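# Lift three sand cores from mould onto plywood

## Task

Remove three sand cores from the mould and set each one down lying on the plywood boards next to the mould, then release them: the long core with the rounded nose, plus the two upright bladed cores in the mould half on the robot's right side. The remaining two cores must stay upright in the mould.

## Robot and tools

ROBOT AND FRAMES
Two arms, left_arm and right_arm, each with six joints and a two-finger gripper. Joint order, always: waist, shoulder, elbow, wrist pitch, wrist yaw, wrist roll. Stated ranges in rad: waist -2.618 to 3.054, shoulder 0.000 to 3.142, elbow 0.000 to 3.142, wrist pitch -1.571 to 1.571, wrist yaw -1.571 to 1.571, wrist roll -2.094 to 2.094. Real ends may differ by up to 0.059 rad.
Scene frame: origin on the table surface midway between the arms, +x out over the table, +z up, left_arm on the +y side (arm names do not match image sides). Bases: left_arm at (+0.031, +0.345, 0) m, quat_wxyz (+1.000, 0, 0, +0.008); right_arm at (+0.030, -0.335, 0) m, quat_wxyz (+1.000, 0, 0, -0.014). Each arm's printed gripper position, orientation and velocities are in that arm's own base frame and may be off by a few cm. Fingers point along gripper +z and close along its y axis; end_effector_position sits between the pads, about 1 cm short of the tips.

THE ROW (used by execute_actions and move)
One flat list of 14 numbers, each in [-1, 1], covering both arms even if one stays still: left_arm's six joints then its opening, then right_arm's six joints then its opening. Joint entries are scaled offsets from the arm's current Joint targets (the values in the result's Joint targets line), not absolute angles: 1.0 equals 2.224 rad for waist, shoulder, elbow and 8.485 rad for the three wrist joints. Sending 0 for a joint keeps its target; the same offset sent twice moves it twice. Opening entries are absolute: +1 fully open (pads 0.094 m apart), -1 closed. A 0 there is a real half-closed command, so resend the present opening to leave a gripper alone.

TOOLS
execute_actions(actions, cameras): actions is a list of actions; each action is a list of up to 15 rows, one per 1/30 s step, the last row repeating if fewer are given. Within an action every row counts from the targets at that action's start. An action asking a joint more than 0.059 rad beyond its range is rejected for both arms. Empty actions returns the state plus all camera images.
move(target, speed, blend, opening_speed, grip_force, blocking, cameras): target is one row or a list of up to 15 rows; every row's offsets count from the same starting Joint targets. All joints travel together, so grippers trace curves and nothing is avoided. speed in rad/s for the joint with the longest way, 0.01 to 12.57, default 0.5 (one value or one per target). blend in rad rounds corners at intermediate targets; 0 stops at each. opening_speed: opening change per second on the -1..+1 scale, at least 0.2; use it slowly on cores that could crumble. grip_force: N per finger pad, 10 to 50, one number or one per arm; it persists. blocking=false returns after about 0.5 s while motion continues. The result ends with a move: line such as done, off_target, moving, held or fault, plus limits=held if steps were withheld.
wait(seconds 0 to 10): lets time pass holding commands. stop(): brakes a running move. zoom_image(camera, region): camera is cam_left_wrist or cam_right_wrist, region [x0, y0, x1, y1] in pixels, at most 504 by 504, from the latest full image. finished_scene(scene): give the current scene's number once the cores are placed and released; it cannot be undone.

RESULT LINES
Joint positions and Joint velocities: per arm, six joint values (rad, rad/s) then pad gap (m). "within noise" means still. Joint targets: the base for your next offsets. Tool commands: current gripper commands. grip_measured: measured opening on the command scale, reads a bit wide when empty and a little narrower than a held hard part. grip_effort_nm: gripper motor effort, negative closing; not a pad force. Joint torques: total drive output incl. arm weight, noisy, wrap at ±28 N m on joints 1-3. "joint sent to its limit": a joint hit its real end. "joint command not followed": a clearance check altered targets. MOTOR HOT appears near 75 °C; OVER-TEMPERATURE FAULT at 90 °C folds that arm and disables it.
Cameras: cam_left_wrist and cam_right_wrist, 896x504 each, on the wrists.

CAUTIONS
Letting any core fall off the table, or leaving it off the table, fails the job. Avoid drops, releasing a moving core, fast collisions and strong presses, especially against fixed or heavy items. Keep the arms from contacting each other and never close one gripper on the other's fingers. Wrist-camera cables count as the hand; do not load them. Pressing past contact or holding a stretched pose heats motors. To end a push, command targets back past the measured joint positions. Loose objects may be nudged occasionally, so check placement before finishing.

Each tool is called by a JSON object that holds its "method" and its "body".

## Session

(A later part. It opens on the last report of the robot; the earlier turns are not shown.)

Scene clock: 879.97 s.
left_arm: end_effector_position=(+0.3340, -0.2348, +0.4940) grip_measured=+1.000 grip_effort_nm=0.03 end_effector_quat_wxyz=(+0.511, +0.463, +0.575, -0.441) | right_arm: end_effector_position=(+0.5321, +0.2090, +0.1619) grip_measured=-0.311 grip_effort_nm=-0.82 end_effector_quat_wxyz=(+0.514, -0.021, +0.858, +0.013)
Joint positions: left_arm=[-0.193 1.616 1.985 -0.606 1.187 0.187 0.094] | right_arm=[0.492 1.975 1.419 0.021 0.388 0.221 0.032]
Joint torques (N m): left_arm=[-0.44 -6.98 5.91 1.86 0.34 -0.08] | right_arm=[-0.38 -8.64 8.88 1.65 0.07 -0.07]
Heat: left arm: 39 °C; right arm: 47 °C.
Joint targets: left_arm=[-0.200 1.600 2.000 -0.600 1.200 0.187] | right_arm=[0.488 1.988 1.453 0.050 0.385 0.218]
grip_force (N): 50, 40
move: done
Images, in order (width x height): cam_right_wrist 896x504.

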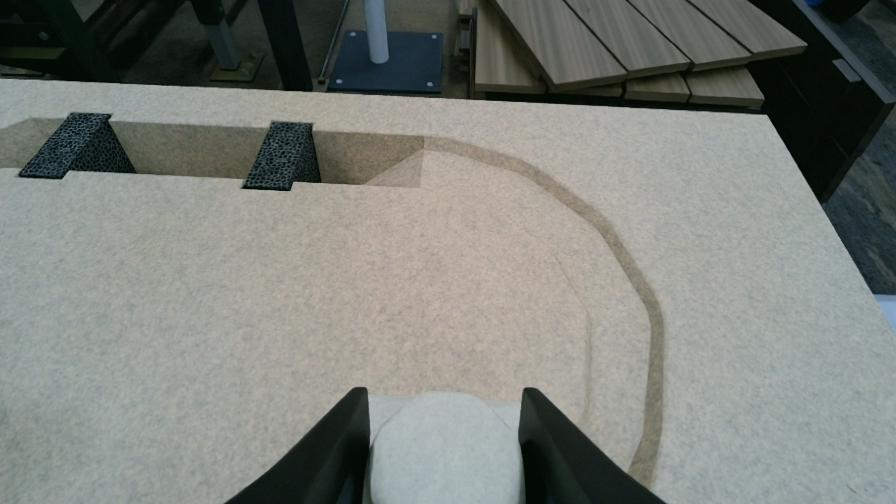

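{"method": "move", "body": {"target": [[0, 0, 0, 0, 0, 0, 1.0, 0, -0.022, 0.0063, 0.0012, 0, 0, -0.7], [0, 0, 0, 0, 0, 0, 1.0, 0, -0.0342, 0.0319, -0.0052, 0, 0, -0.7]], "speed": 0.1, "blend": 0.005, "cameras": ["all"]}}

Scene clock: 892.60 s.
left_arm: end_effector_position=(+0.3340, -0.2348, +0.4940) grip_measured=+1.000 grip_effort_nm=0.03 end_effector_quat_wxyz=(+0.511, +0.463, +0.575, -0.441) | right_arm: end_effector_position=(+0.5332, +0.2113, +0.1707) grip_measured=-0.311 grip_effort_nm=-0.82 end_effector_quat_wxyz=(+0.505, -0.025, +0.862, +0.013)
Joint positions: left_arm=[-0.193 1.616 1.985 -0.606 1.187 0.187 0.094] | right_arm=[0.492 1.975 1.473 -0.051 0.378 0.22 0.032]
Joint torques (N m): left_arm=[-0.44 -6.99 5.85 1.85 0.32 -0.05] | right_arm=[-0.35 -14.94 10.37 1.92 0.16 -0.07]
Heat: left arm: 39 °C; right arm: 48 °C.
Joint targets: left_arm=[-0.200 1.600 2.000 -0.600 1.200 0.187] | right_arm=[0.488 1.912 1.524 0.006 0.385 0.218]
grip_force (N): 50, 40
move: off_target (right_arm); right_arm: the shoulder is farthest, 0.063 rad from its target

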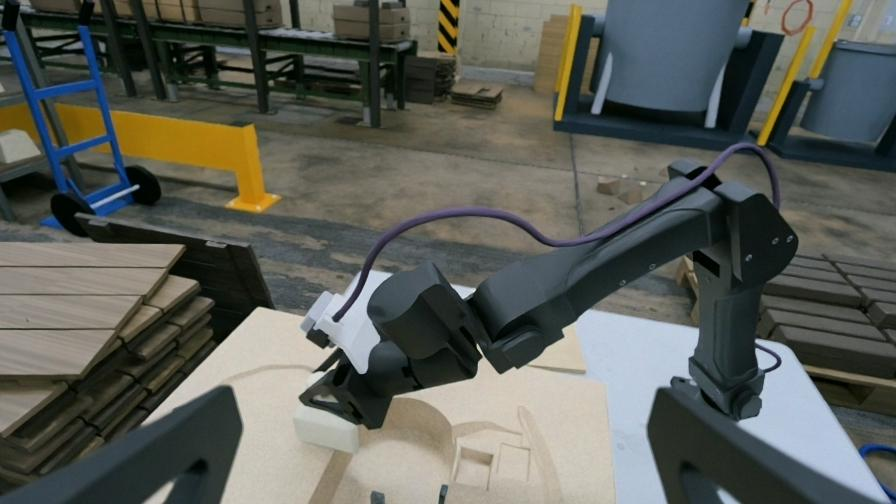

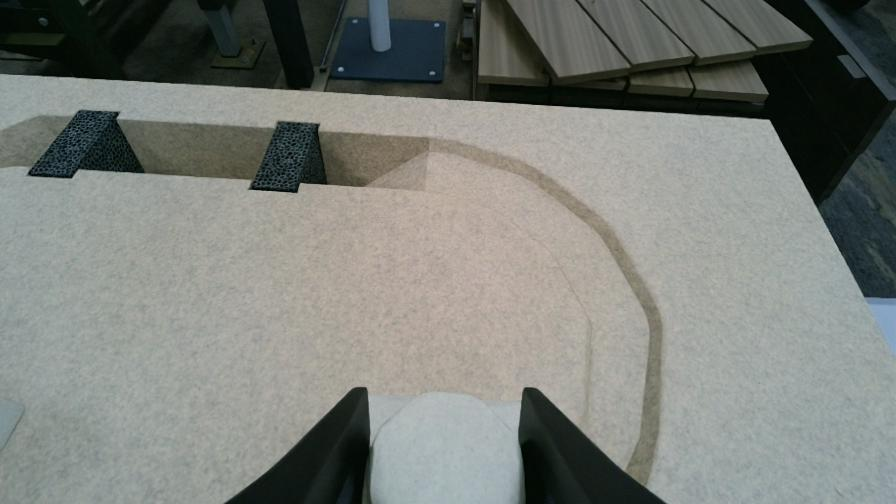

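{"method": "move", "body": {"target": [0, 0, 0, 0, 0, 0, 1.0, 0, -0.0135, 0.0, 0.0, 0, 0, -0.7], "speed": 0.05, "cameras": ["cam_left_wrist"]}}

Scene clock: 897.13 s.
left_arm: end_effector_position=(+0.3340, -0.2348, +0.4940) grip_measured=+1.000 grip_effort_nm=0.03 end_effector_quat_wxyz=(+0.511, +0.463, +0.575, -0.441) | right_arm: end_effector_position=(+0.5314, +0.2105, +0.1856) grip_measured=-0.311 grip_effort_nm=-0.82 end_effector_quat_wxyz=(+0.515, -0.023, +0.857, +0.018)
Joint positions: left_arm=[-0.193 1.616 1.985 -0.606 1.187 0.187 0.094] | right_arm=[0.492 1.947 1.473 -0.054 0.378 0.22 0.032]
Joint torques (N m): left_arm=[-0.51 -7.02 5.97 1.88 0.34 -0.06] | right_arm=[-0.44 -14.9 10.43 1.94 0.15 -0.07]
Heat: left arm: 39 °C; right arm: 49 °C.
Joint targets: left_arm=[-0.200 1.600 2.000 -0.600 1.200 0.187] | right_arm=[0.488 1.882 1.524 0.006 0.385 0.218]
grip_force (N): 50, 40
move: off_target (right_arm); right_arm: the shoulder is farthest, 0.065 rad from its target
Images, in order (width x height): cam_left_wrist 896x504.

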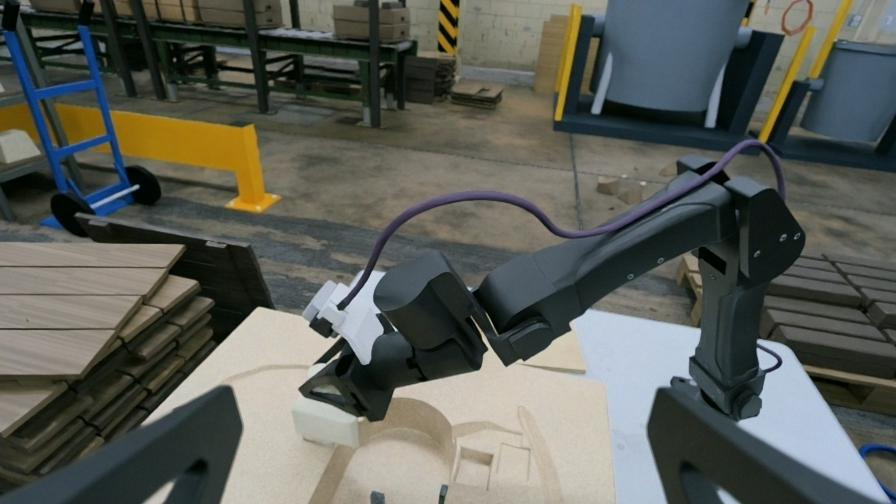

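{"method": "move", "body": {"target": [[0, 0, 0, 0, 0, 0, 1.0, 0, -0.0061, 0.0391, -0.0131, 0, 0, -0.7], [0, 0, 0, 0, 0, 0, 1.0, 0, -0.0072, 0.1439, -0.041, 0, 0, -0.7]], "speed": 0.15, "blend": 0.02, "cameras": ["all"]}}

Scene clock: 904.33 s.
left_arm: end_effector_position=(+0.3340, -0.2348, +0.4940) grip_measured=+1.000 grip_effort_nm=0.03 end_effector_quat_wxyz=(+0.511, +0.463, +0.575, -0.441) | right_arm: end_effector_position=(+0.5321, +0.2109, +0.2694) grip_measured=-0.311 grip_effort_nm=-0.82 end_effector_quat_wxyz=(+0.512, -0.024, +0.858, +0.017)
Joint positions: left_arm=[-0.193 1.616 1.985 -0.606 1.187 0.187 0.094] | right_arm=[0.492 1.931 1.792 -0.396 0.377 0.22 0.032]
Joint torques (N m): left_arm=[-0.47 -7.02 5.94 1.86 0.33 -0.07] | right_arm=[-0.36 -14.84 10.59 1.89 0.17 -0.07]
Heat: left arm: 39 °C; right arm: 50 °C.
Joint targets: left_arm=[-0.200 1.600 2.000 -0.600 1.200 0.187] | right_arm=[0.488 1.866 1.844 -0.342 0.385 0.218]
grip_force (N): 50, 40
move: off_target (right_arm); right_arm: the shoulder is farthest, 0.065 rad from its target

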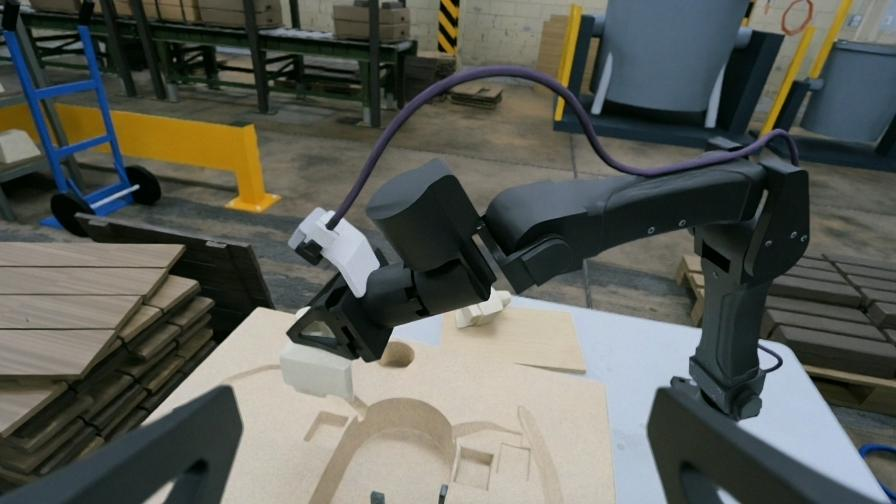

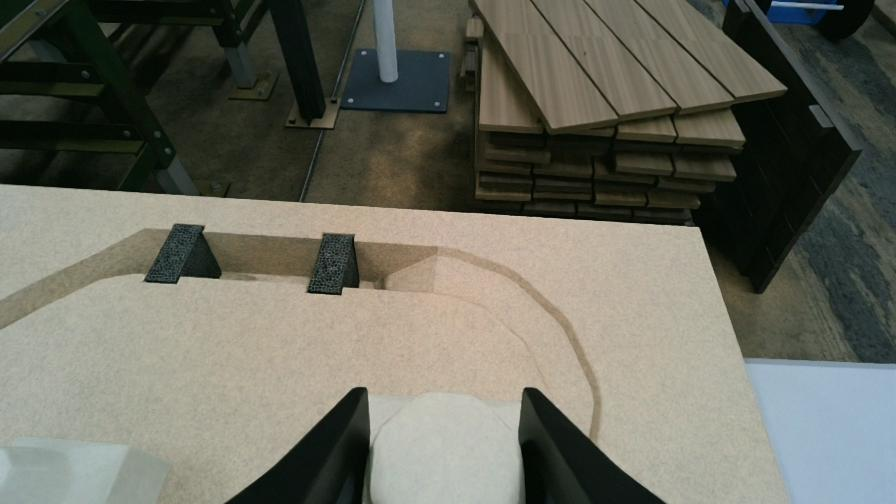

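{"method": "move", "body": {"target": [[0, 0, 0, 0, 0, 0, 1.0, -0.4892, -0.4344, -0.4065, -0.008, -0.046, -0.0257, -0.7], [0, 0, 0, 0, 0, 0, 1.0, -0.4834, -0.0364, -0.0737, -0.1282, -0.0536, 0.0904, -0.7]], "speed": 0.5, "blend": 0.05, "cameras": ["all"]}}

Scene clock: 950.80 s.
left_arm: end_effector_position=(+0.3340, -0.2348, +0.4940) grip_measured=+1.000 grip_effort_nm=0.03 end_effector_quat_wxyz=(+0.511, +0.463, +0.575, -0.441) | right_arm: end_effector_position=(+0.2813, -0.1771, +0.1499) grip_measured=-0.312 grip_effort_nm=-0.82 end_effector_quat_wxyz=(+0.004, +0.706, +0.708, +0.028)
Joint positions: left_arm=[-0.193 1.616 1.985 -0.606 1.187 0.187 0.094] | right_arm=[-0.594 1.787 1.641 -1.406 -0.054 0.975 0.032]
Joint torques (N m): left_arm=[-0.44 -7.05 5.91 1.86 0.35 -0.07] | right_arm=[0.54 -7.3 8.32 -0.08 -0.19 0.07]
Heat: left arm: 39 °C; right arm: 50 °C.
Joint targets: left_arm=[-0.200 1.600 2.000 -0.600 1.200 0.187] | right_arm=[-0.588 1.785 1.680 -1.430 -0.070 0.985]
grip_force (N): 50, 40
move: off_target (right_arm); right_arm: the elbow is farthest, 0.039 rad from its target

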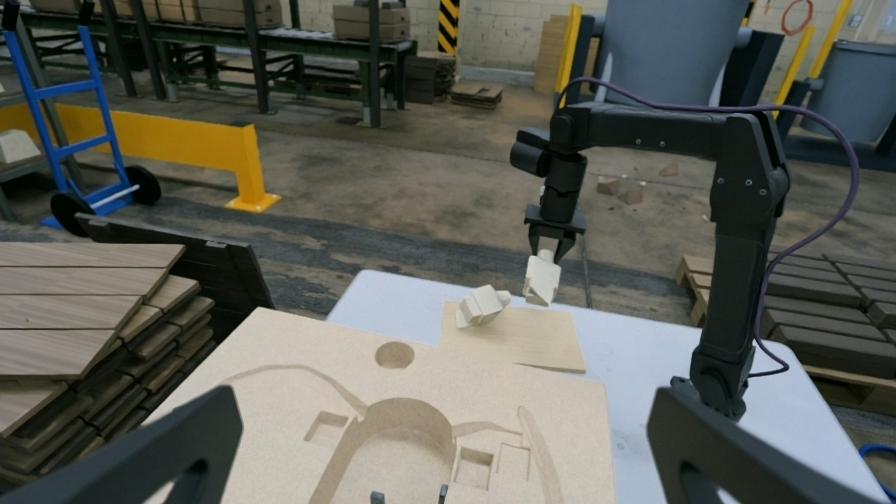

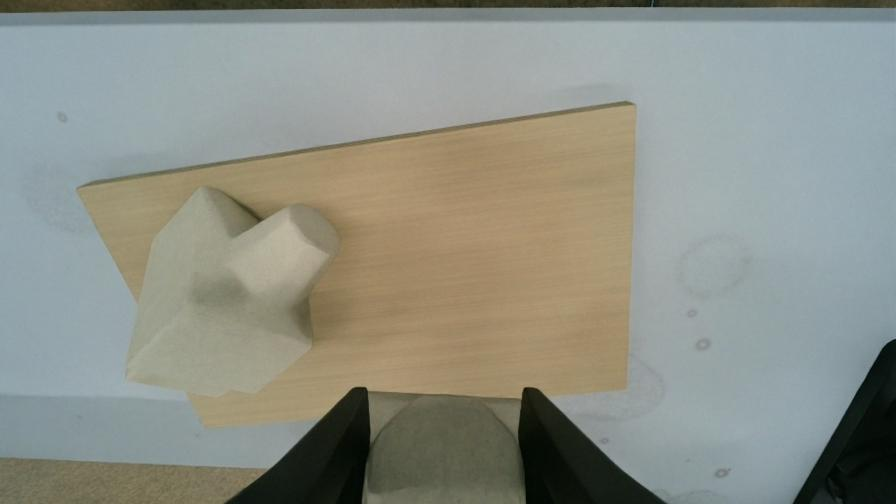

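{"method": "move", "body": {"target": [[0, 0, 0, 0, 0, 0, 1.0, -0.0531, 0.0823, -0.0135, -0.0094, -0.0271, -0.0189, -0.7], [0, 0, 0, 0, 0, 0, 1.0, -0.071, 0.1304, -0.0315, -0.0047, -0.0354, -0.0269, -0.7]], "speed": 0.25, "blend": 0.02, "cameras": ["all"]}}

{"method": "zoom_image", "body": {"camera": "cam_left_wrist", "region": [440, 220, 620, 380]}}

Scene clock: 972.00 s.
left_arm: end_effector_position=(+0.3340, -0.2348, +0.4940) grip_measured=+1.000 grip_effort_nm=0.03 end_effector_quat_wxyz=(+0.511, +0.463, +0.575, -0.441) | right_arm: end_effector_position=(+0.2714, -0.1663, +0.0667) grip_measured=-0.312 grip_effort_nm=-0.82 end_effector_quat_wxyz=(-0.170, +0.685, +0.690, +0.162)
Joint positions: left_arm=[-0.193 1.616 1.985 -0.606 1.187 0.187 0.094] | right_arm=[-0.74 2.075 1.609 -1.447 -0.335 0.764 0.032]
Joint torques (N m): left_arm=[-0.53 -6.97 6 1.82 0.32 -0.06] | right_arm=[-0.49 -8.77 4.6 -0.66 -0.53 -0.11]
Heat: left arm: 39 °C; right arm: 45 °C.
Joint targets: left_arm=[-0.200 1.600 2.000 -0.600 1.200 0.187] | right_arm=[-0.745 2.075 1.610 -1.470 -0.370 0.757]
grip_force (N): 50, 40
move: done

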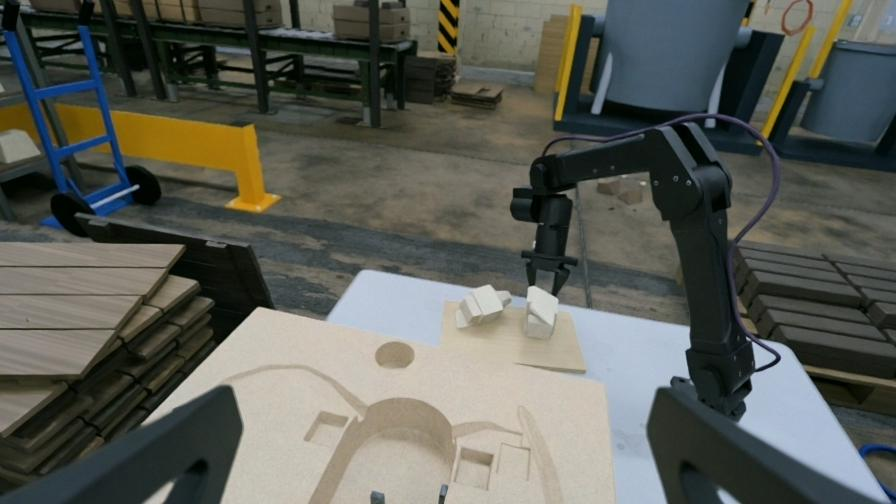

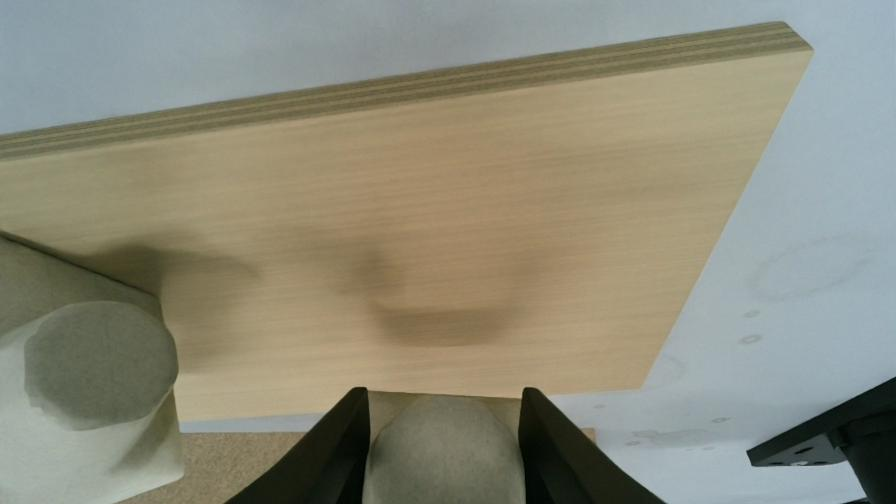

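Scaled by 2.800.

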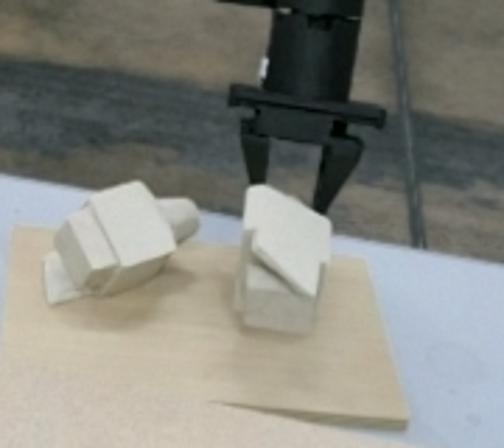

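{"method": "move", "body": {"target": [0, 0, 0, 0, 0, 0, 1.0, 0, 0.0072, -0.0168, 0.0106, 0, 0, -0.7], "speed": 0.1, "cameras": ["cam_left_wrist"]}}

{"method": "zoom_image", "body": {"camera": "cam_left_wrist", "region": [500, 265, 590, 345]}}

Scene clock: 978.93 s.
left_arm: end_effector_position=(+0.3340, -0.2348, +0.4940) grip_measured=+1.000 grip_effort_nm=0.03 end_effector_quat_wxyz=(+0.511, +0.463, +0.575, -0.441) | right_arm: end_effector_position=(+0.2787, -0.1725, +0.0519) grip_measured=-0.312 grip_effort_nm=-0.82 end_effector_quat_wxyz=(-0.148, +0.684, +0.695, +0.164)
Joint positions: left_arm=[-0.193 1.616 1.985 -0.606 1.187 0.187 0.094] | right_arm=[-0.74 2.084 1.576 -1.36 -0.337 0.763 0.032]
Joint torques (N m): left_arm=[-0.46 -6.98 5.94 1.84 0.33 -0.06] | right_arm=[-0.49 -8.38 4.33 -0.57 -0.49 -0.11]
Heat: left arm: 39 °C; right arm: 43 °C.
Joint targets: left_arm=[-0.200 1.600 2.000 -0.600 1.200 0.187] | right_arm=[-0.745 2.091 1.573 -1.380 -0.370 0.757]
grip_force (N): 50, 40
move: done
Images, in order (width x height): cam_left_wrist 896x504.

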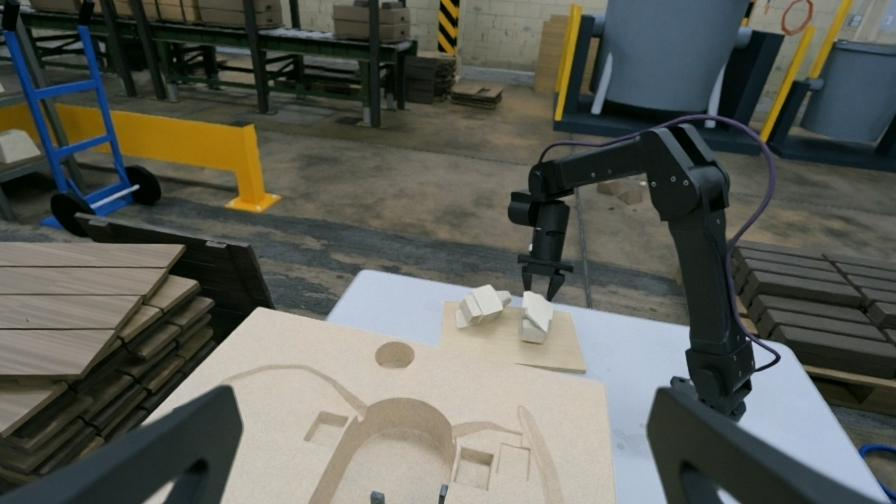

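Scaled by 5.600.

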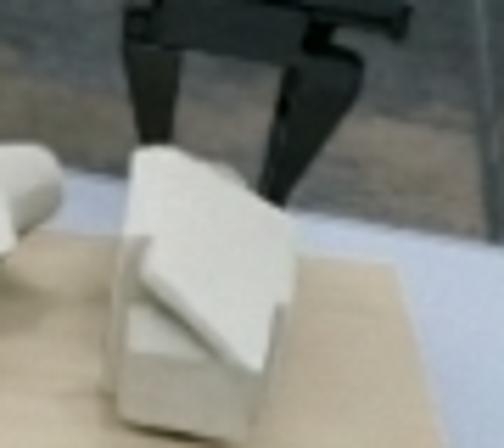

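{"method": "move", "body": {"target": [0, 0, 0, 0, 0, 0, 1.0, 0, 0.0027, -0.0045, 0.0007, 0, 0, -0.7], "speed": 0.1}}

{"method": "move", "body": {"target": [0, 0, 0, 0, 0, 0, 1.0, 0, 0.0027, -0.0045, 0.0007, 0, 0, -0.7], "speed": 0.1, "cameras": ["all"]}}

{"method": "zoom_image", "body": {"camera": "cam_left_wrist", "region": [500, 265, 590, 345]}}

Scene clock: 986.67 s.
left_arm: end_effector_position=(+0.3340, -0.2348, +0.4940) grip_measured=+1.000 grip_effort_nm=0.03 end_effector_quat_wxyz=(+0.511, +0.463, +0.575, -0.441) | right_arm: end_effector_position=(+0.2772, -0.1711, +0.0479) grip_measured=-0.312 grip_effort_nm=-0.82 end_effector_quat_wxyz=(-0.153, +0.684, +0.694, +0.164)
Joint positions: left_arm=[-0.193 1.616 1.985 -0.606 1.187 0.187 0.094] | right_arm=[-0.74 2.091 1.566 -1.354 -0.337 0.763 0.032]
Joint torques (N m): left_arm=[-0.46 -6.97 5.89 1.85 0.36 -0.09] | right_arm=[-0.49 -8.36 4.29 -0.58 -0.48 -0.11]
Heat: left arm: 40 °C; right arm: 43 °C.
Joint targets: left_arm=[-0.200 1.600 2.000 -0.600 1.200 0.187] | right_arm=[-0.745 2.097 1.563 -1.374 -0.370 0.757]
grip_force (N): 50, 40
move: done

Scene clock: 987.40 s.
left_arm: end_effector_position=(+0.3340, -0.2348, +0.4940) grip_measured=+1.000 grip_effort_nm=0.03 end_effector_quat_wxyz=(+0.511, +0.463, +0.575, -0.441) | right_arm: end_effector_position=(+0.2757, -0.1698, +0.0439) grip_measured=-0.312 grip_effort_nm=-0.82 end_effector_quat_wxyz=(-0.158, +0.684, +0.693, +0.164)
Joint positions: left_arm=[-0.193 1.616 1.985 -0.606 1.187 0.187 0.094] | right_arm=[-0.74 2.097 1.556 -1.347 -0.337 0.763 0.032]
Joint torques (N m): left_arm=[-0.5 -6.9 5.86 1.85 0.35 -0.08] | right_arm=[-0.49 -8.34 4.29 -0.63 -0.48 -0.11]
Heat: left arm: 40 °C; right arm: 43 °C.
Joint targets: left_arm=[-0.200 1.600 2.000 -0.600 1.200 0.187] | right_arm=[-0.745 2.103 1.553 -1.368 -0.370 0.757]
grip_force (N): 50, 40
move: done

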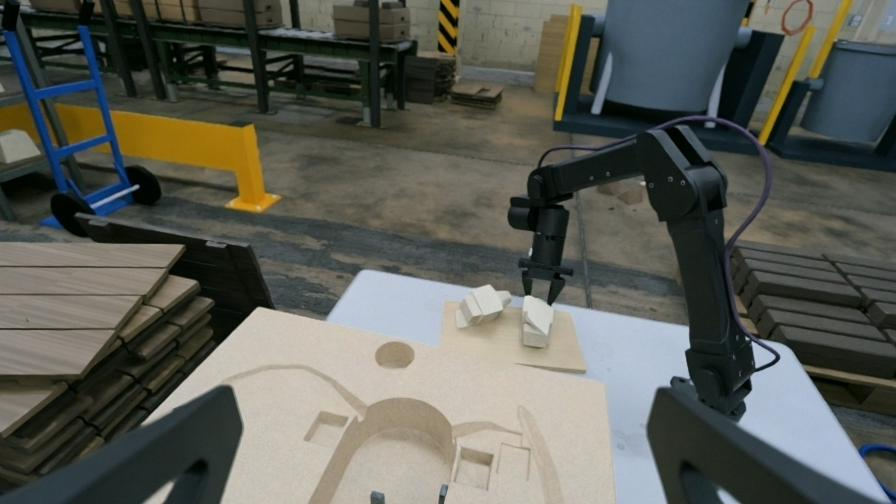

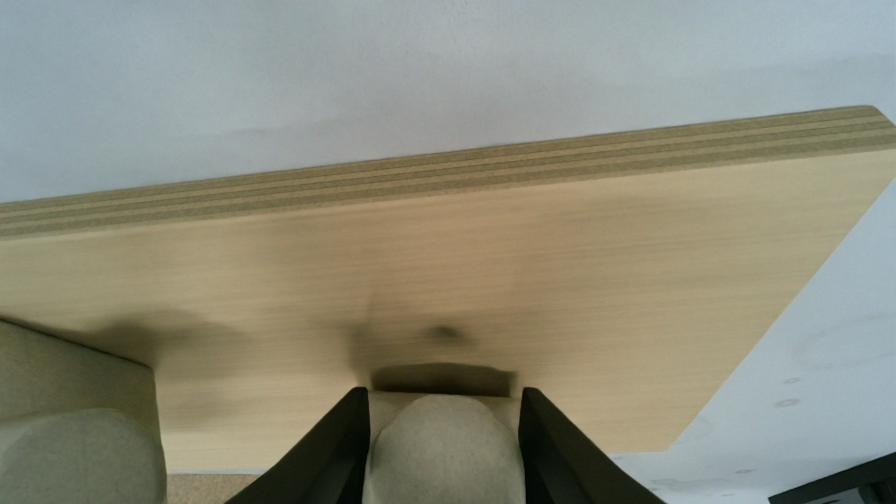

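Scaled by 5.600.

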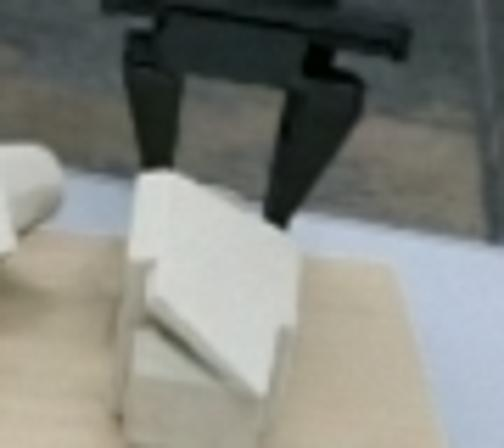

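{"method": "move", "body": {"target": [0, 0, 0, 0, 0, 0, 1.0, 0, 0.0022, -0.0036, 0.0006, 0, 0, -0.7], "speed": 0.1}}

{"method": "move", "body": {"target": [0, 0, 0, 0, 0, 0, 1.0, 0, 0.0022, -0.0036, 0.0006, 0, 0, -0.7], "speed": 0.1, "cameras": ["all"]}}

{"method": "zoom_image", "body": {"camera": "cam_left_wrist", "region": [500, 275, 590, 355]}}

Scene clock: 991.17 s.
left_arm: end_effector_position=(+0.3340, -0.2348, +0.4940) grip_measured=+1.000 grip_effort_nm=0.03 end_effector_quat_wxyz=(+0.511, +0.463, +0.575, -0.441) | right_arm: end_effector_position=(+0.2748, -0.1688, +0.0411) grip_measured=-0.312 grip_effort_nm=-0.82 end_effector_quat_wxyz=(-0.161, +0.684, +0.692, +0.164)
Joint positions: left_arm=[-0.193 1.616 1.985 -0.606 1.187 0.187 0.094] | right_arm=[-0.74 2.101 1.549 -1.343 -0.337 0.763 0.032]
Joint torques (N m): left_arm=[-0.44 -7.04 5.94 1.87 0.34 -0.09] | right_arm=[-0.47 -8.29 4.21 -0.61 -0.48 -0.11]
Heat: left arm: 40 °C; right arm: 42 °C.
Joint targets: left_arm=[-0.200 1.600 2.000 -0.600 1.200 0.187] | right_arm=[-0.745 2.108 1.545 -1.363 -0.370 0.757]
grip_force (N): 50, 40
move: done

Scene clock: 991.87 s.
left_arm: end_effector_position=(+0.3340, -0.2348, +0.4940) grip_measured=+1.000 grip_effort_nm=0.03 end_effector_quat_wxyz=(+0.511, +0.463, +0.575, -0.441) | right_arm: end_effector_position=(+0.2744, -0.1675, +0.0402) grip_measured=-0.312 grip_effort_nm=-0.82 end_effector_quat_wxyz=(-0.162, +0.684, +0.692, +0.166)
Joint positions: left_arm=[-0.193 1.616 1.985 -0.606 1.187 0.187 0.094] | right_arm=[-0.74 2.101 1.542 -1.34 -0.342 0.762 0.032]
Joint torques (N m): left_arm=[-0.5 -6.98 5.98 1.86 0.33 -0.05] | right_arm=[-0.47 -7.92 4.05 -0.59 -0.43 -0.11]
Heat: left arm: 40 °C; right arm: 42 °C.
Joint targets: left_arm=[-0.200 1.600 2.000 -0.600 1.200 0.187] | right_arm=[-0.745 2.113 1.537 -1.358 -0.370 0.757]
grip_force (N): 50, 40
move: done

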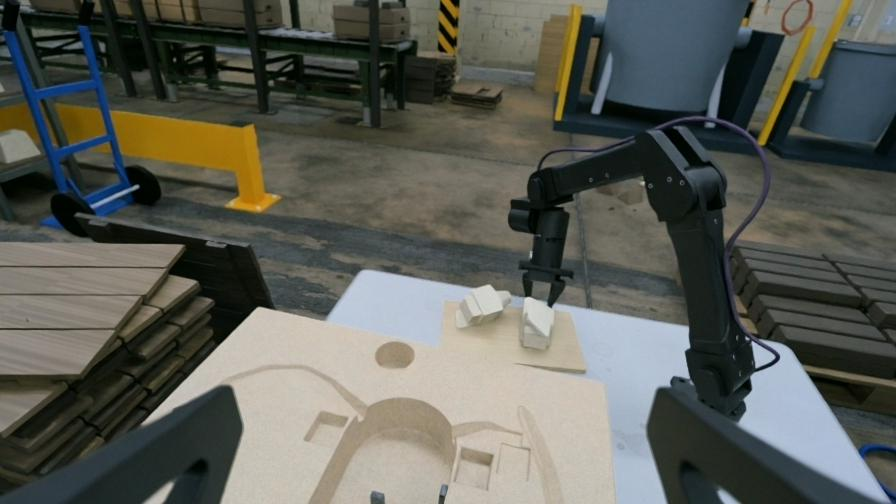

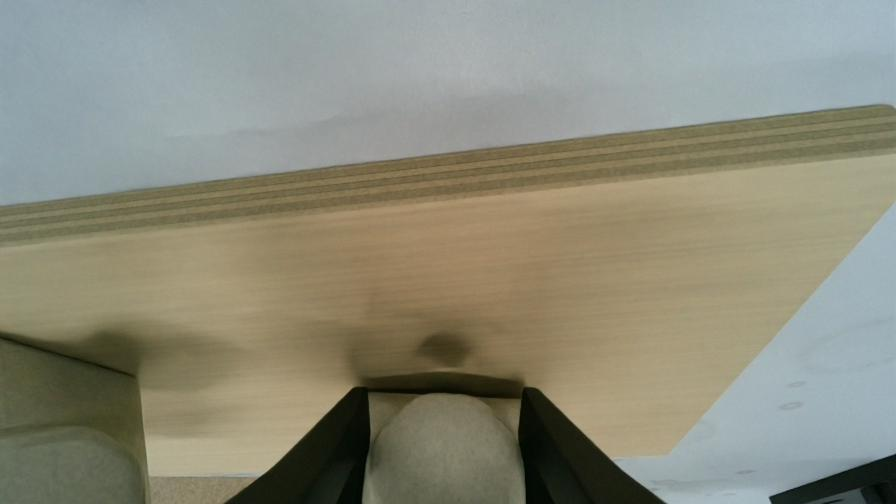

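Scaled by 5.600.

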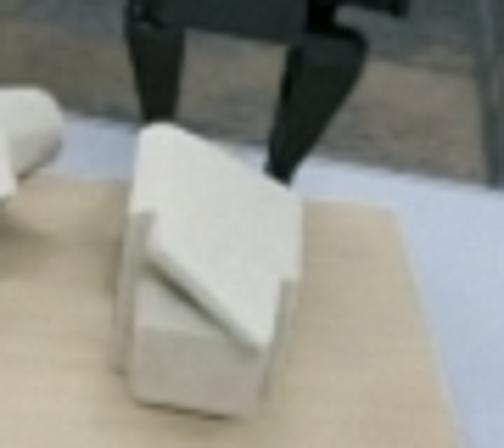

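{"method": "move", "body": {"target": [0, 0, 0, 0, 0, 0, 1.0, 0, 0.0018, -0.0028, 0.0004, 0, 0, -0.7], "speed": 0.1, "cameras": ["cam_left_wrist", "cam_right_wrist"]}}

{"method": "zoom_image", "body": {"camera": "cam_right_wrist", "region": [300, 300, 600, 504]}}

Scene clock: 995.40 s.
left_arm: end_effector_position=(+0.3340, -0.2348, +0.4940) grip_measured=+1.000 grip_effort_nm=0.03 end_effector_quat_wxyz=(+0.511, +0.463, +0.575, -0.441) | right_arm: end_effector_position=(+0.2745, -0.1658, +0.0385) grip_measured=-0.312 grip_effort_nm=-0.82 end_effector_quat_wxyz=(-0.166, +0.684, +0.690, +0.170)
Joint positions: left_arm=[-0.193 1.616 1.985 -0.606 1.187 0.187 0.094] | right_arm=[-0.741 2.105 1.538 -1.338 -0.35 0.762 0.032]
Joint torques (N m): left_arm=[-0.43 -7.1 5.89 1.84 0.34 -0.06] | right_arm=[-0.47 -7.97 3.86 -0.58 -0.35 -0.1]
Heat: left arm: 40 °C; right arm: 42 °C.
Joint targets: left_arm=[-0.200 1.600 2.000 -0.600 1.200 0.187] | right_arm=[-0.746 2.117 1.531 -1.354 -0.370 0.757]
grip_force (N): 50, 40
move: done

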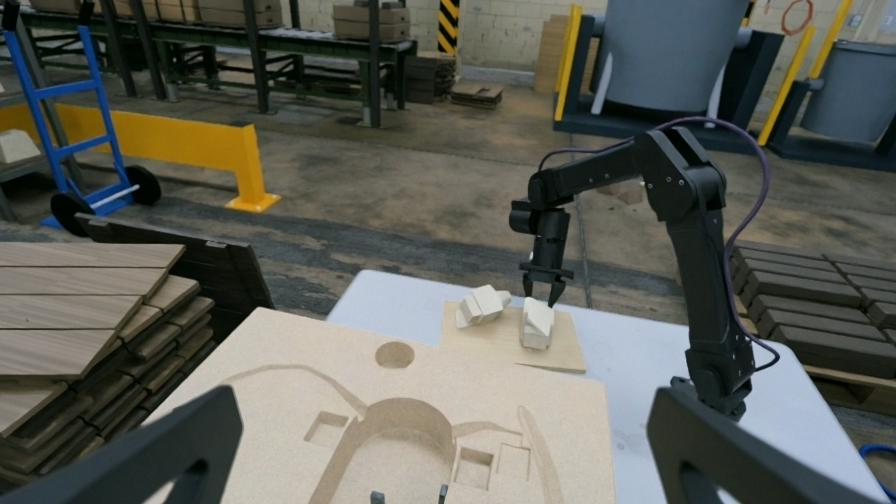

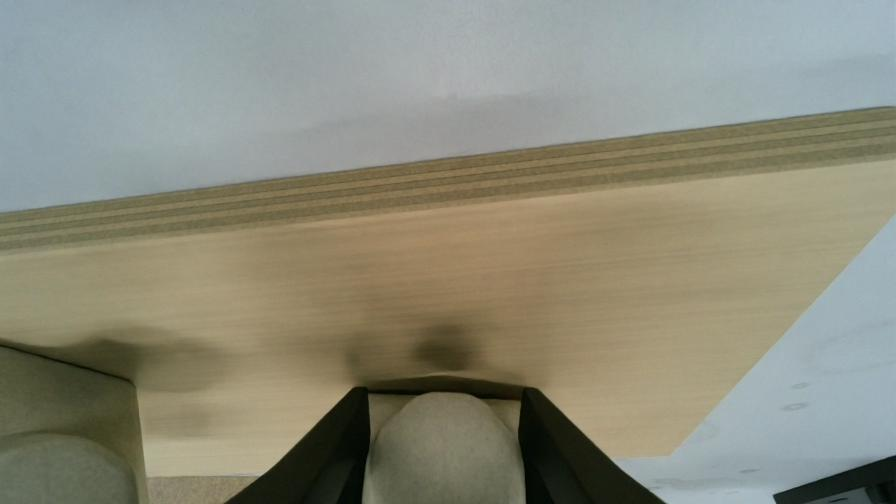

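Scaled by 1.680.

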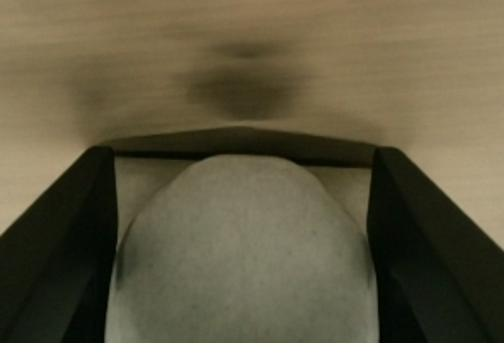

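{"method": "move", "body": {"target": [0, 0, 0, 0, 0, 0, 1.0, 0, 0, 0, 0, 0, 0, 0.1], "opening_speed": 0.25, "grip_force": [50, 50], "cameras": ["cam_left_wrist", "cam_right_wrist"]}}

{"method": "zoom_image", "body": {"camera": "cam_left_wrist", "region": [500, 275, 590, 355]}}

Scene clock: 1002.43 s.
left_arm: end_effector_position=(+0.3340, -0.2348, +0.4940) grip_measured=+1.000 grip_effort_nm=0.03 end_effector_quat_wxyz=(+0.511, +0.463, +0.575, -0.441) | right_arm: end_effector_position=(+0.2759, -0.1645, +0.0392) grip_measured=+0.097 grip_effort_nm=0.18 end_effector_quat_wxyz=(-0.165, +0.684, +0.689, +0.175)
Joint positions: left_arm=[-0.193 1.616 1.985 -0.606 1.187 0.187 0.094] | right_arm=[-0.741 2.105 1.538 -1.338 -0.361 0.761 0.052]
Joint torques (N m): left_arm=[-0.49 -7.01 5.91 1.83 0.36 -0.05] | right_arm=[-0.47 -7.92 3.88 -0.58 -0.26 -0.09]
Heat: left arm: 40 °C; right arm: 42 °C.
Joint targets: left_arm=[-0.200 1.600 2.000 -0.600 1.200 0.187] | right_arm=[-0.746 2.117 1.531 -1.354 -0.370 0.757]
move: done

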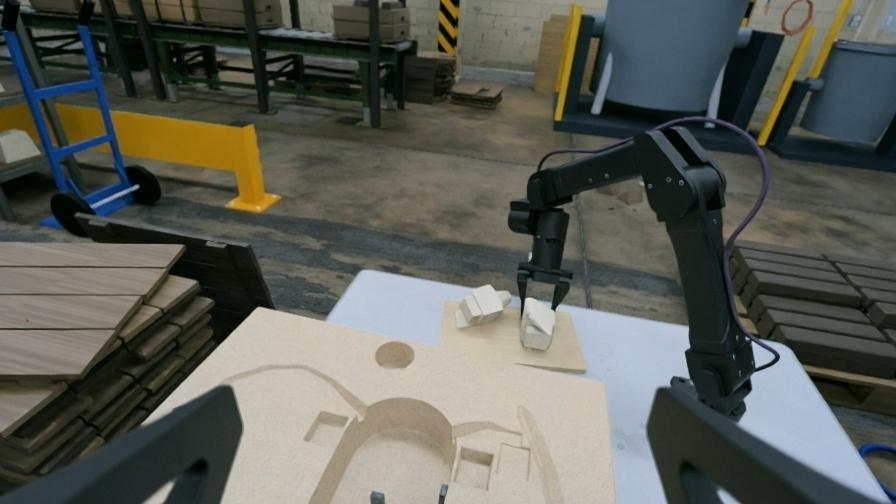

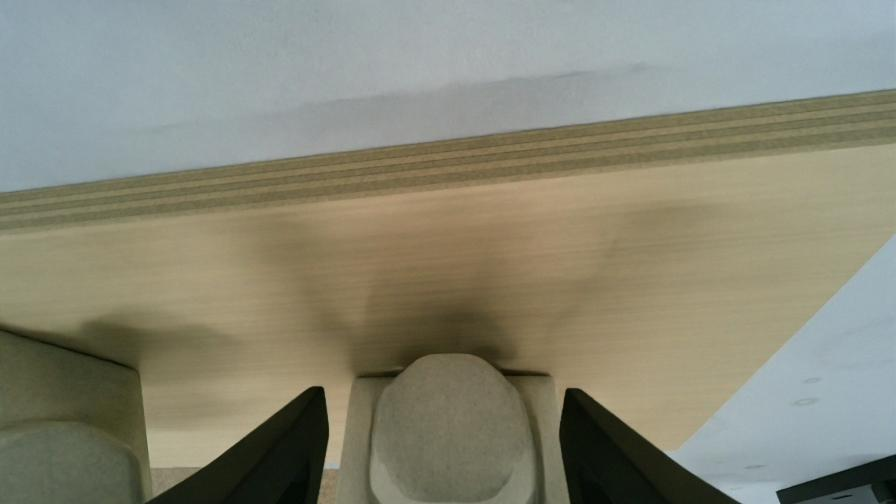

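Scaled by 5.600.

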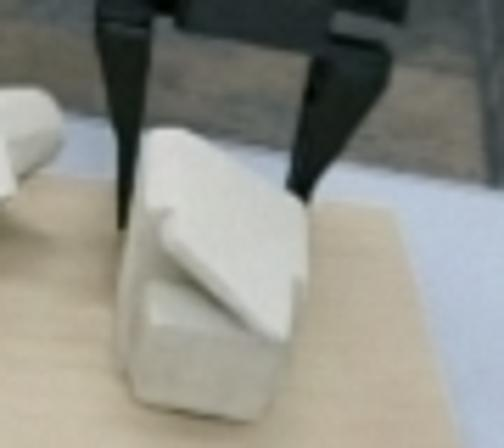

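{"method": "move", "body": {"target": [[0, 0, 0, 0, 0, 0, 1.0, 0, 0, 0.016, 0, 0, 0, 0.1], [0, 0, 0, 0, 0, 0, 1.0, -0.0184, 0.0063, 0.1075, -0.0225, 0, -0.0044, 0.1]], "speed": 0.15, "blend": 0.005, "cameras": ["cam_left_wrist", "cam_right_wrist"]}}

{"method": "zoom_image", "body": {"camera": "cam_left_wrist", "region": [440, 255, 590, 365]}}

Scene clock: 1014.77 s.
left_arm: end_effector_position=(+0.3340, -0.2348, +0.4940) grip_measured=+1.000 grip_effort_nm=0.03 end_effector_quat_wxyz=(+0.511, +0.463, +0.575, -0.441) | right_arm: end_effector_position=(+0.2803, -0.1861, +0.0858) grip_measured=+0.097 grip_effort_nm=0.18 end_effector_quat_wxyz=(-0.154, +0.685, +0.689, +0.182)
Joint positions: left_arm=[-0.193 1.616 1.985 -0.606 1.187 0.187 0.094] | right_arm=[-0.78 2.114 1.745 -1.526 -0.362 0.726 0.052]
Joint torques (N m): left_arm=[-0.44 -6.98 5.97 1.83 0.31 -0.05] | right_arm=[-0.53 -7.83 6.61 -0.59 -0.25 -0.11]
Heat: left arm: 40 °C; right arm: 41 °C.
Joint targets: left_arm=[-0.200 1.600 2.000 -0.600 1.200 0.187] | right_arm=[-0.786 2.131 1.770 -1.545 -0.370 0.720]
move: done

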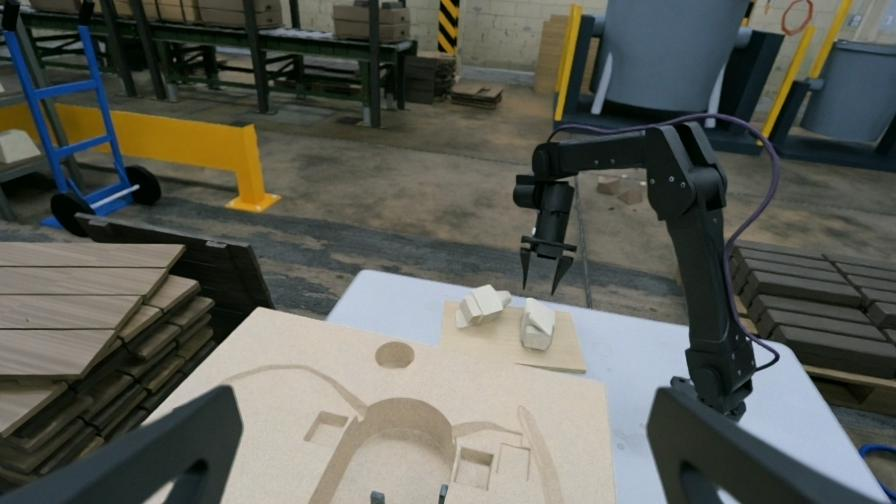

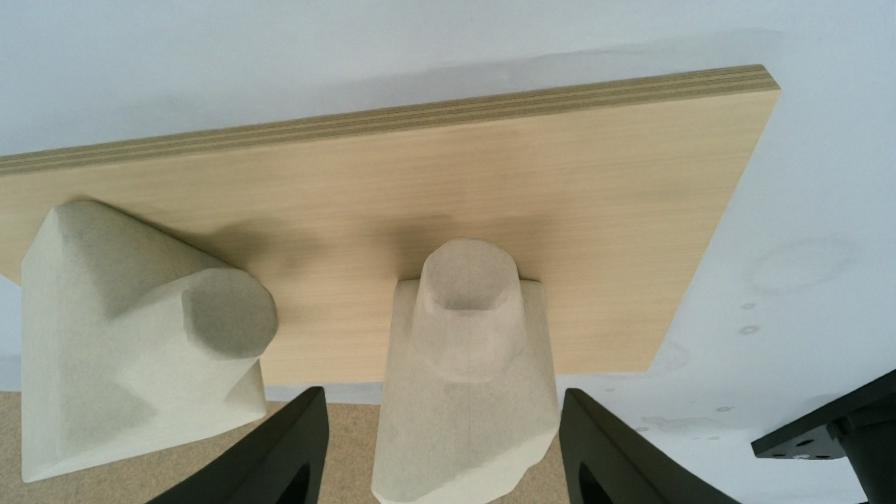

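Scaled by 3.360.

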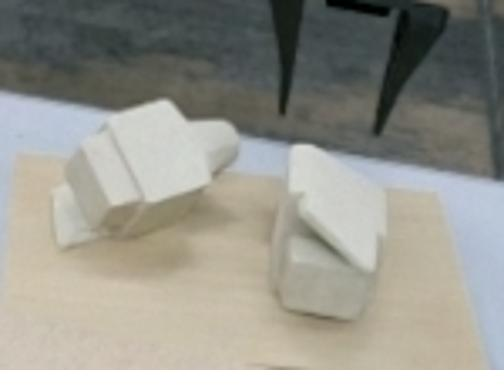

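{"method": "move", "body": {"target": [0.049, 0.1722, -0.1443, -0.023, -0.0193, 0.1002, 1.0, 0.0836, -0.4186, -0.2563, 0.1232, 0.0436, -0.0849, 0.1], "speed": 0.5, "cameras": ["all"]}}

Scene clock: 1032.80 s.
left_arm: end_effector_position=(+0.4355, -0.1961, +0.2056) grip_measured=+1.000 grip_effort_nm=0.03 end_effector_quat_wxyz=(+0.402, +0.551, +0.654, -0.329) | right_arm: end_effector_position=(+0.3208, -0.2205, +0.2980) grip_measured=+0.097 grip_effort_nm=0.18 end_effector_quat_wxyz=(+0.476, +0.261, +0.827, -0.145)
Joint positions: left_arm=[-0.098 1.969 1.684 -0.79 1.02 1.021 0.094] | right_arm=[-0.607 1.214 1.209 -0.525 -0.005 0.007 0.052]
Joint torques (N m): left_arm=[0.55 -8.18 4.77 1.16 0.71 0.12] | right_arm=[0.57 -4.63 5.52 1.65 0.07 -0.15]
Heat: left arm: 39 °C; right arm: 41 °C.
Joint targets: left_arm=[-0.091 1.983 1.679 -0.795 1.036 1.037] | right_arm=[-0.600 1.200 1.200 -0.500 0.000 -0.001]
move: done

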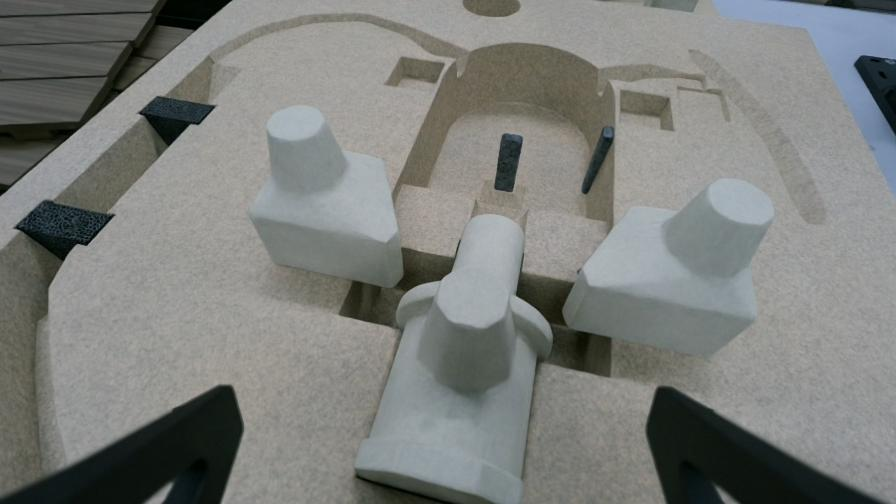

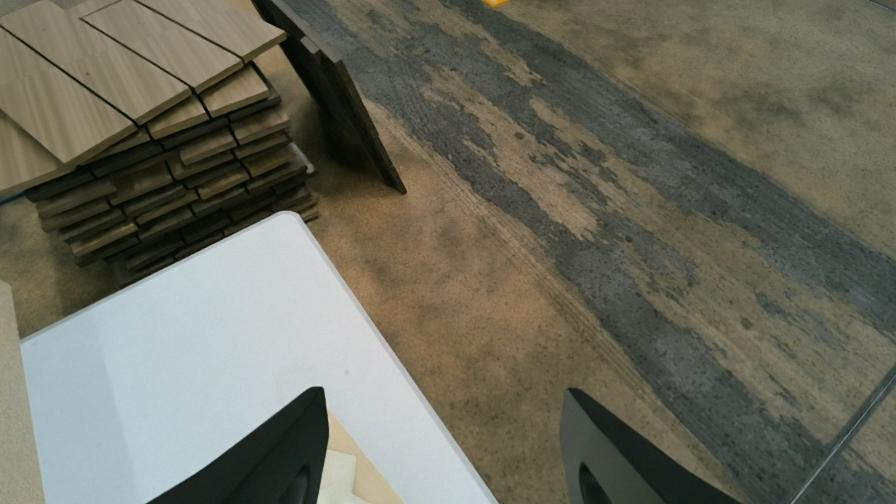

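{"method": "move", "body": {"target": [-0.0683, 0.0225, -0.0769, 0.0483, -0.0092, -0.0277, 1.0, 0, 0, 0, 0, 0, 0, 0.1], "speed": 0.25, "cameras": ["cam_left_wrist"]}}

Scene clock: 1047.97 s.
left_arm: end_effector_position=(+0.4384, -0.2558, +0.1562) grip_measured=+1.000 grip_effort_nm=0.03 end_effector_quat_wxyz=(+0.402, +0.548, +0.654, -0.332) | right_arm: end_effector_position=(+0.3208, -0.2205, +0.2981) grip_measured=+0.097 grip_effort_nm=0.18 end_effector_quat_wxyz=(+0.476, +0.261, +0.827, -0.145)
Joint positions: left_arm=[-0.238 2.012 1.516 -0.401 0.947 0.801 0.094] | right_arm=[-0.607 1.214 1.209 -0.525 -0.005 0.007 0.052]
Joint torques (N m): left_arm=[-0.36 -8.12 4.57 1.62 0.57 -0.03] | right_arm=[0.57 -4.64 5.53 1.66 0.04 -0.12]
Heat: left arm: 38 °C; right arm: 44 °C.
Joint targets: left_arm=[-0.243 2.033 1.508 -0.385 0.958 0.802] | right_arm=[-0.600 1.200 1.200 -0.500 0.000 -0.001]
move: done
Images, in order (width x height): cam_left_wrist 896x504.

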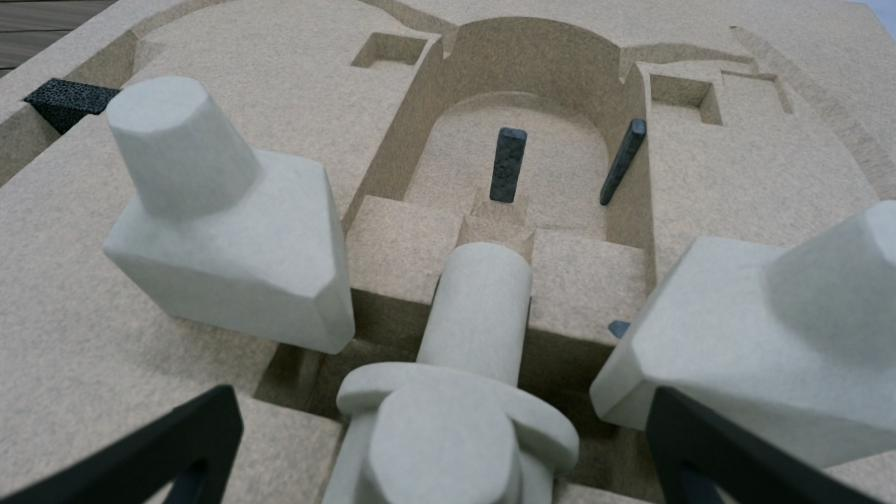

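{"method": "move", "body": {"target": [0, 0, 0, 0, 0, 0, 0.0, 0, 0, 0, 0, 0, 0, 0.1], "opening_speed": 0.8}}

{"method": "move", "body": {"target": [0, 0, 0, 0, 0, 0, -0.7, 0, 0, 0, 0, 0, 0, 0.1], "opening_speed": 0.3, "grip_force": [45, 50], "cameras": ["cam_left_wrist"]}}

Scene clock: 1055.77 s.
left_arm: end_effector_position=(+0.4386, -0.2558, +0.1562) grip_measured=+0.002 grip_effort_nm=-0.08 end_effector_quat_wxyz=(+0.402, +0.547, +0.655, -0.332) | right_arm: end_effector_position=(+0.3208, -0.2205, +0.2981) grip_measured=+0.097 grip_effort_nm=0.18 end_effector_quat_wxyz=(+0.476, +0.261, +0.827, -0.145)
Joint positions: left_arm=[-0.238 2.012 1.516 -0.4 0.947 0.8 0.047] | right_arm=[-0.607 1.214 1.209 -0.525 -0.005 0.007 0.052]
Joint torques (N m): left_arm=[-0.38 -8.13 4.6 1.61 0.6 -0.02] | right_arm=[0.58 -4.63 5.53 1.66 0.04 -0.12]
Heat: left arm: 38 °C; right arm: 45 °C.
Joint targets: left_arm=[-0.243 2.033 1.508 -0.385 0.958 0.802] | right_arm=[-0.600 1.200 1.200 -0.500 0.000 -0.001]
move: done

Scene clock: 1058.30 s.
left_arm: end_effector_position=(+0.4381, -0.2559, +0.1561) grip_measured=-0.277 grip_effort_nm=-0.90 end_effector_quat_wxyz=(+0.401, +0.547, +0.655, -0.333) | right_arm: end_effector_position=(+0.3208, -0.2205, +0.2981) grip_measured=+0.097 grip_effort_nm=0.17 end_effector_quat_wxyz=(+0.476, +0.261, +0.827, -0.145)
Joint positions: left_arm=[-0.238 2.012 1.516 -0.402 0.948 0.799 0.034] | right_arm=[-0.607 1.214 1.209 -0.525 -0.005 0.007 0.052]
Joint torques (N m): left_arm=[-0.36 -8.14 4.51 1.61 0.59 -0.03] | right_arm=[0.55 -4.66 5.53 1.66 0.04 -0.13]
Heat: left arm: 38 °C; right arm: 45 °C.
Joint targets: left_arm=[-0.243 2.033 1.508 -0.385 0.958 0.802] | right_arm=[-0.600 1.200 1.200 -0.500 0.000 -0.001]
grip_force (N): 45, 50
move: done
Images, in order (width x height): cam_left_wrist 896x504.

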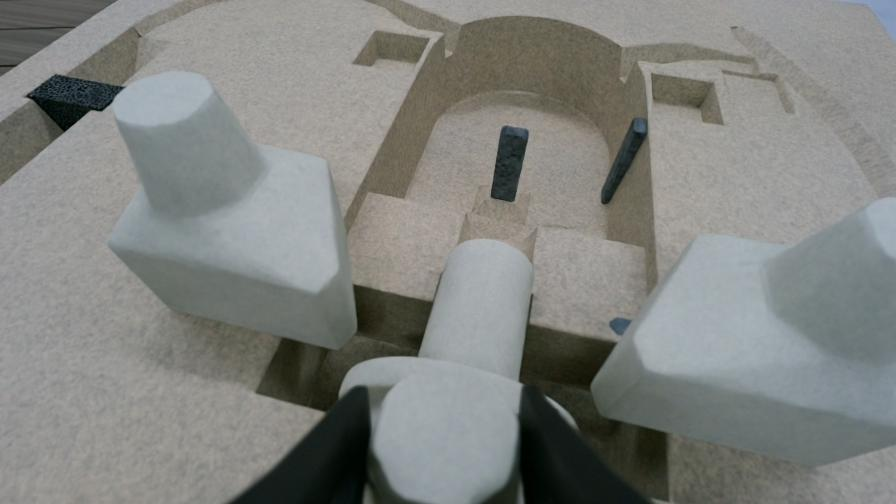

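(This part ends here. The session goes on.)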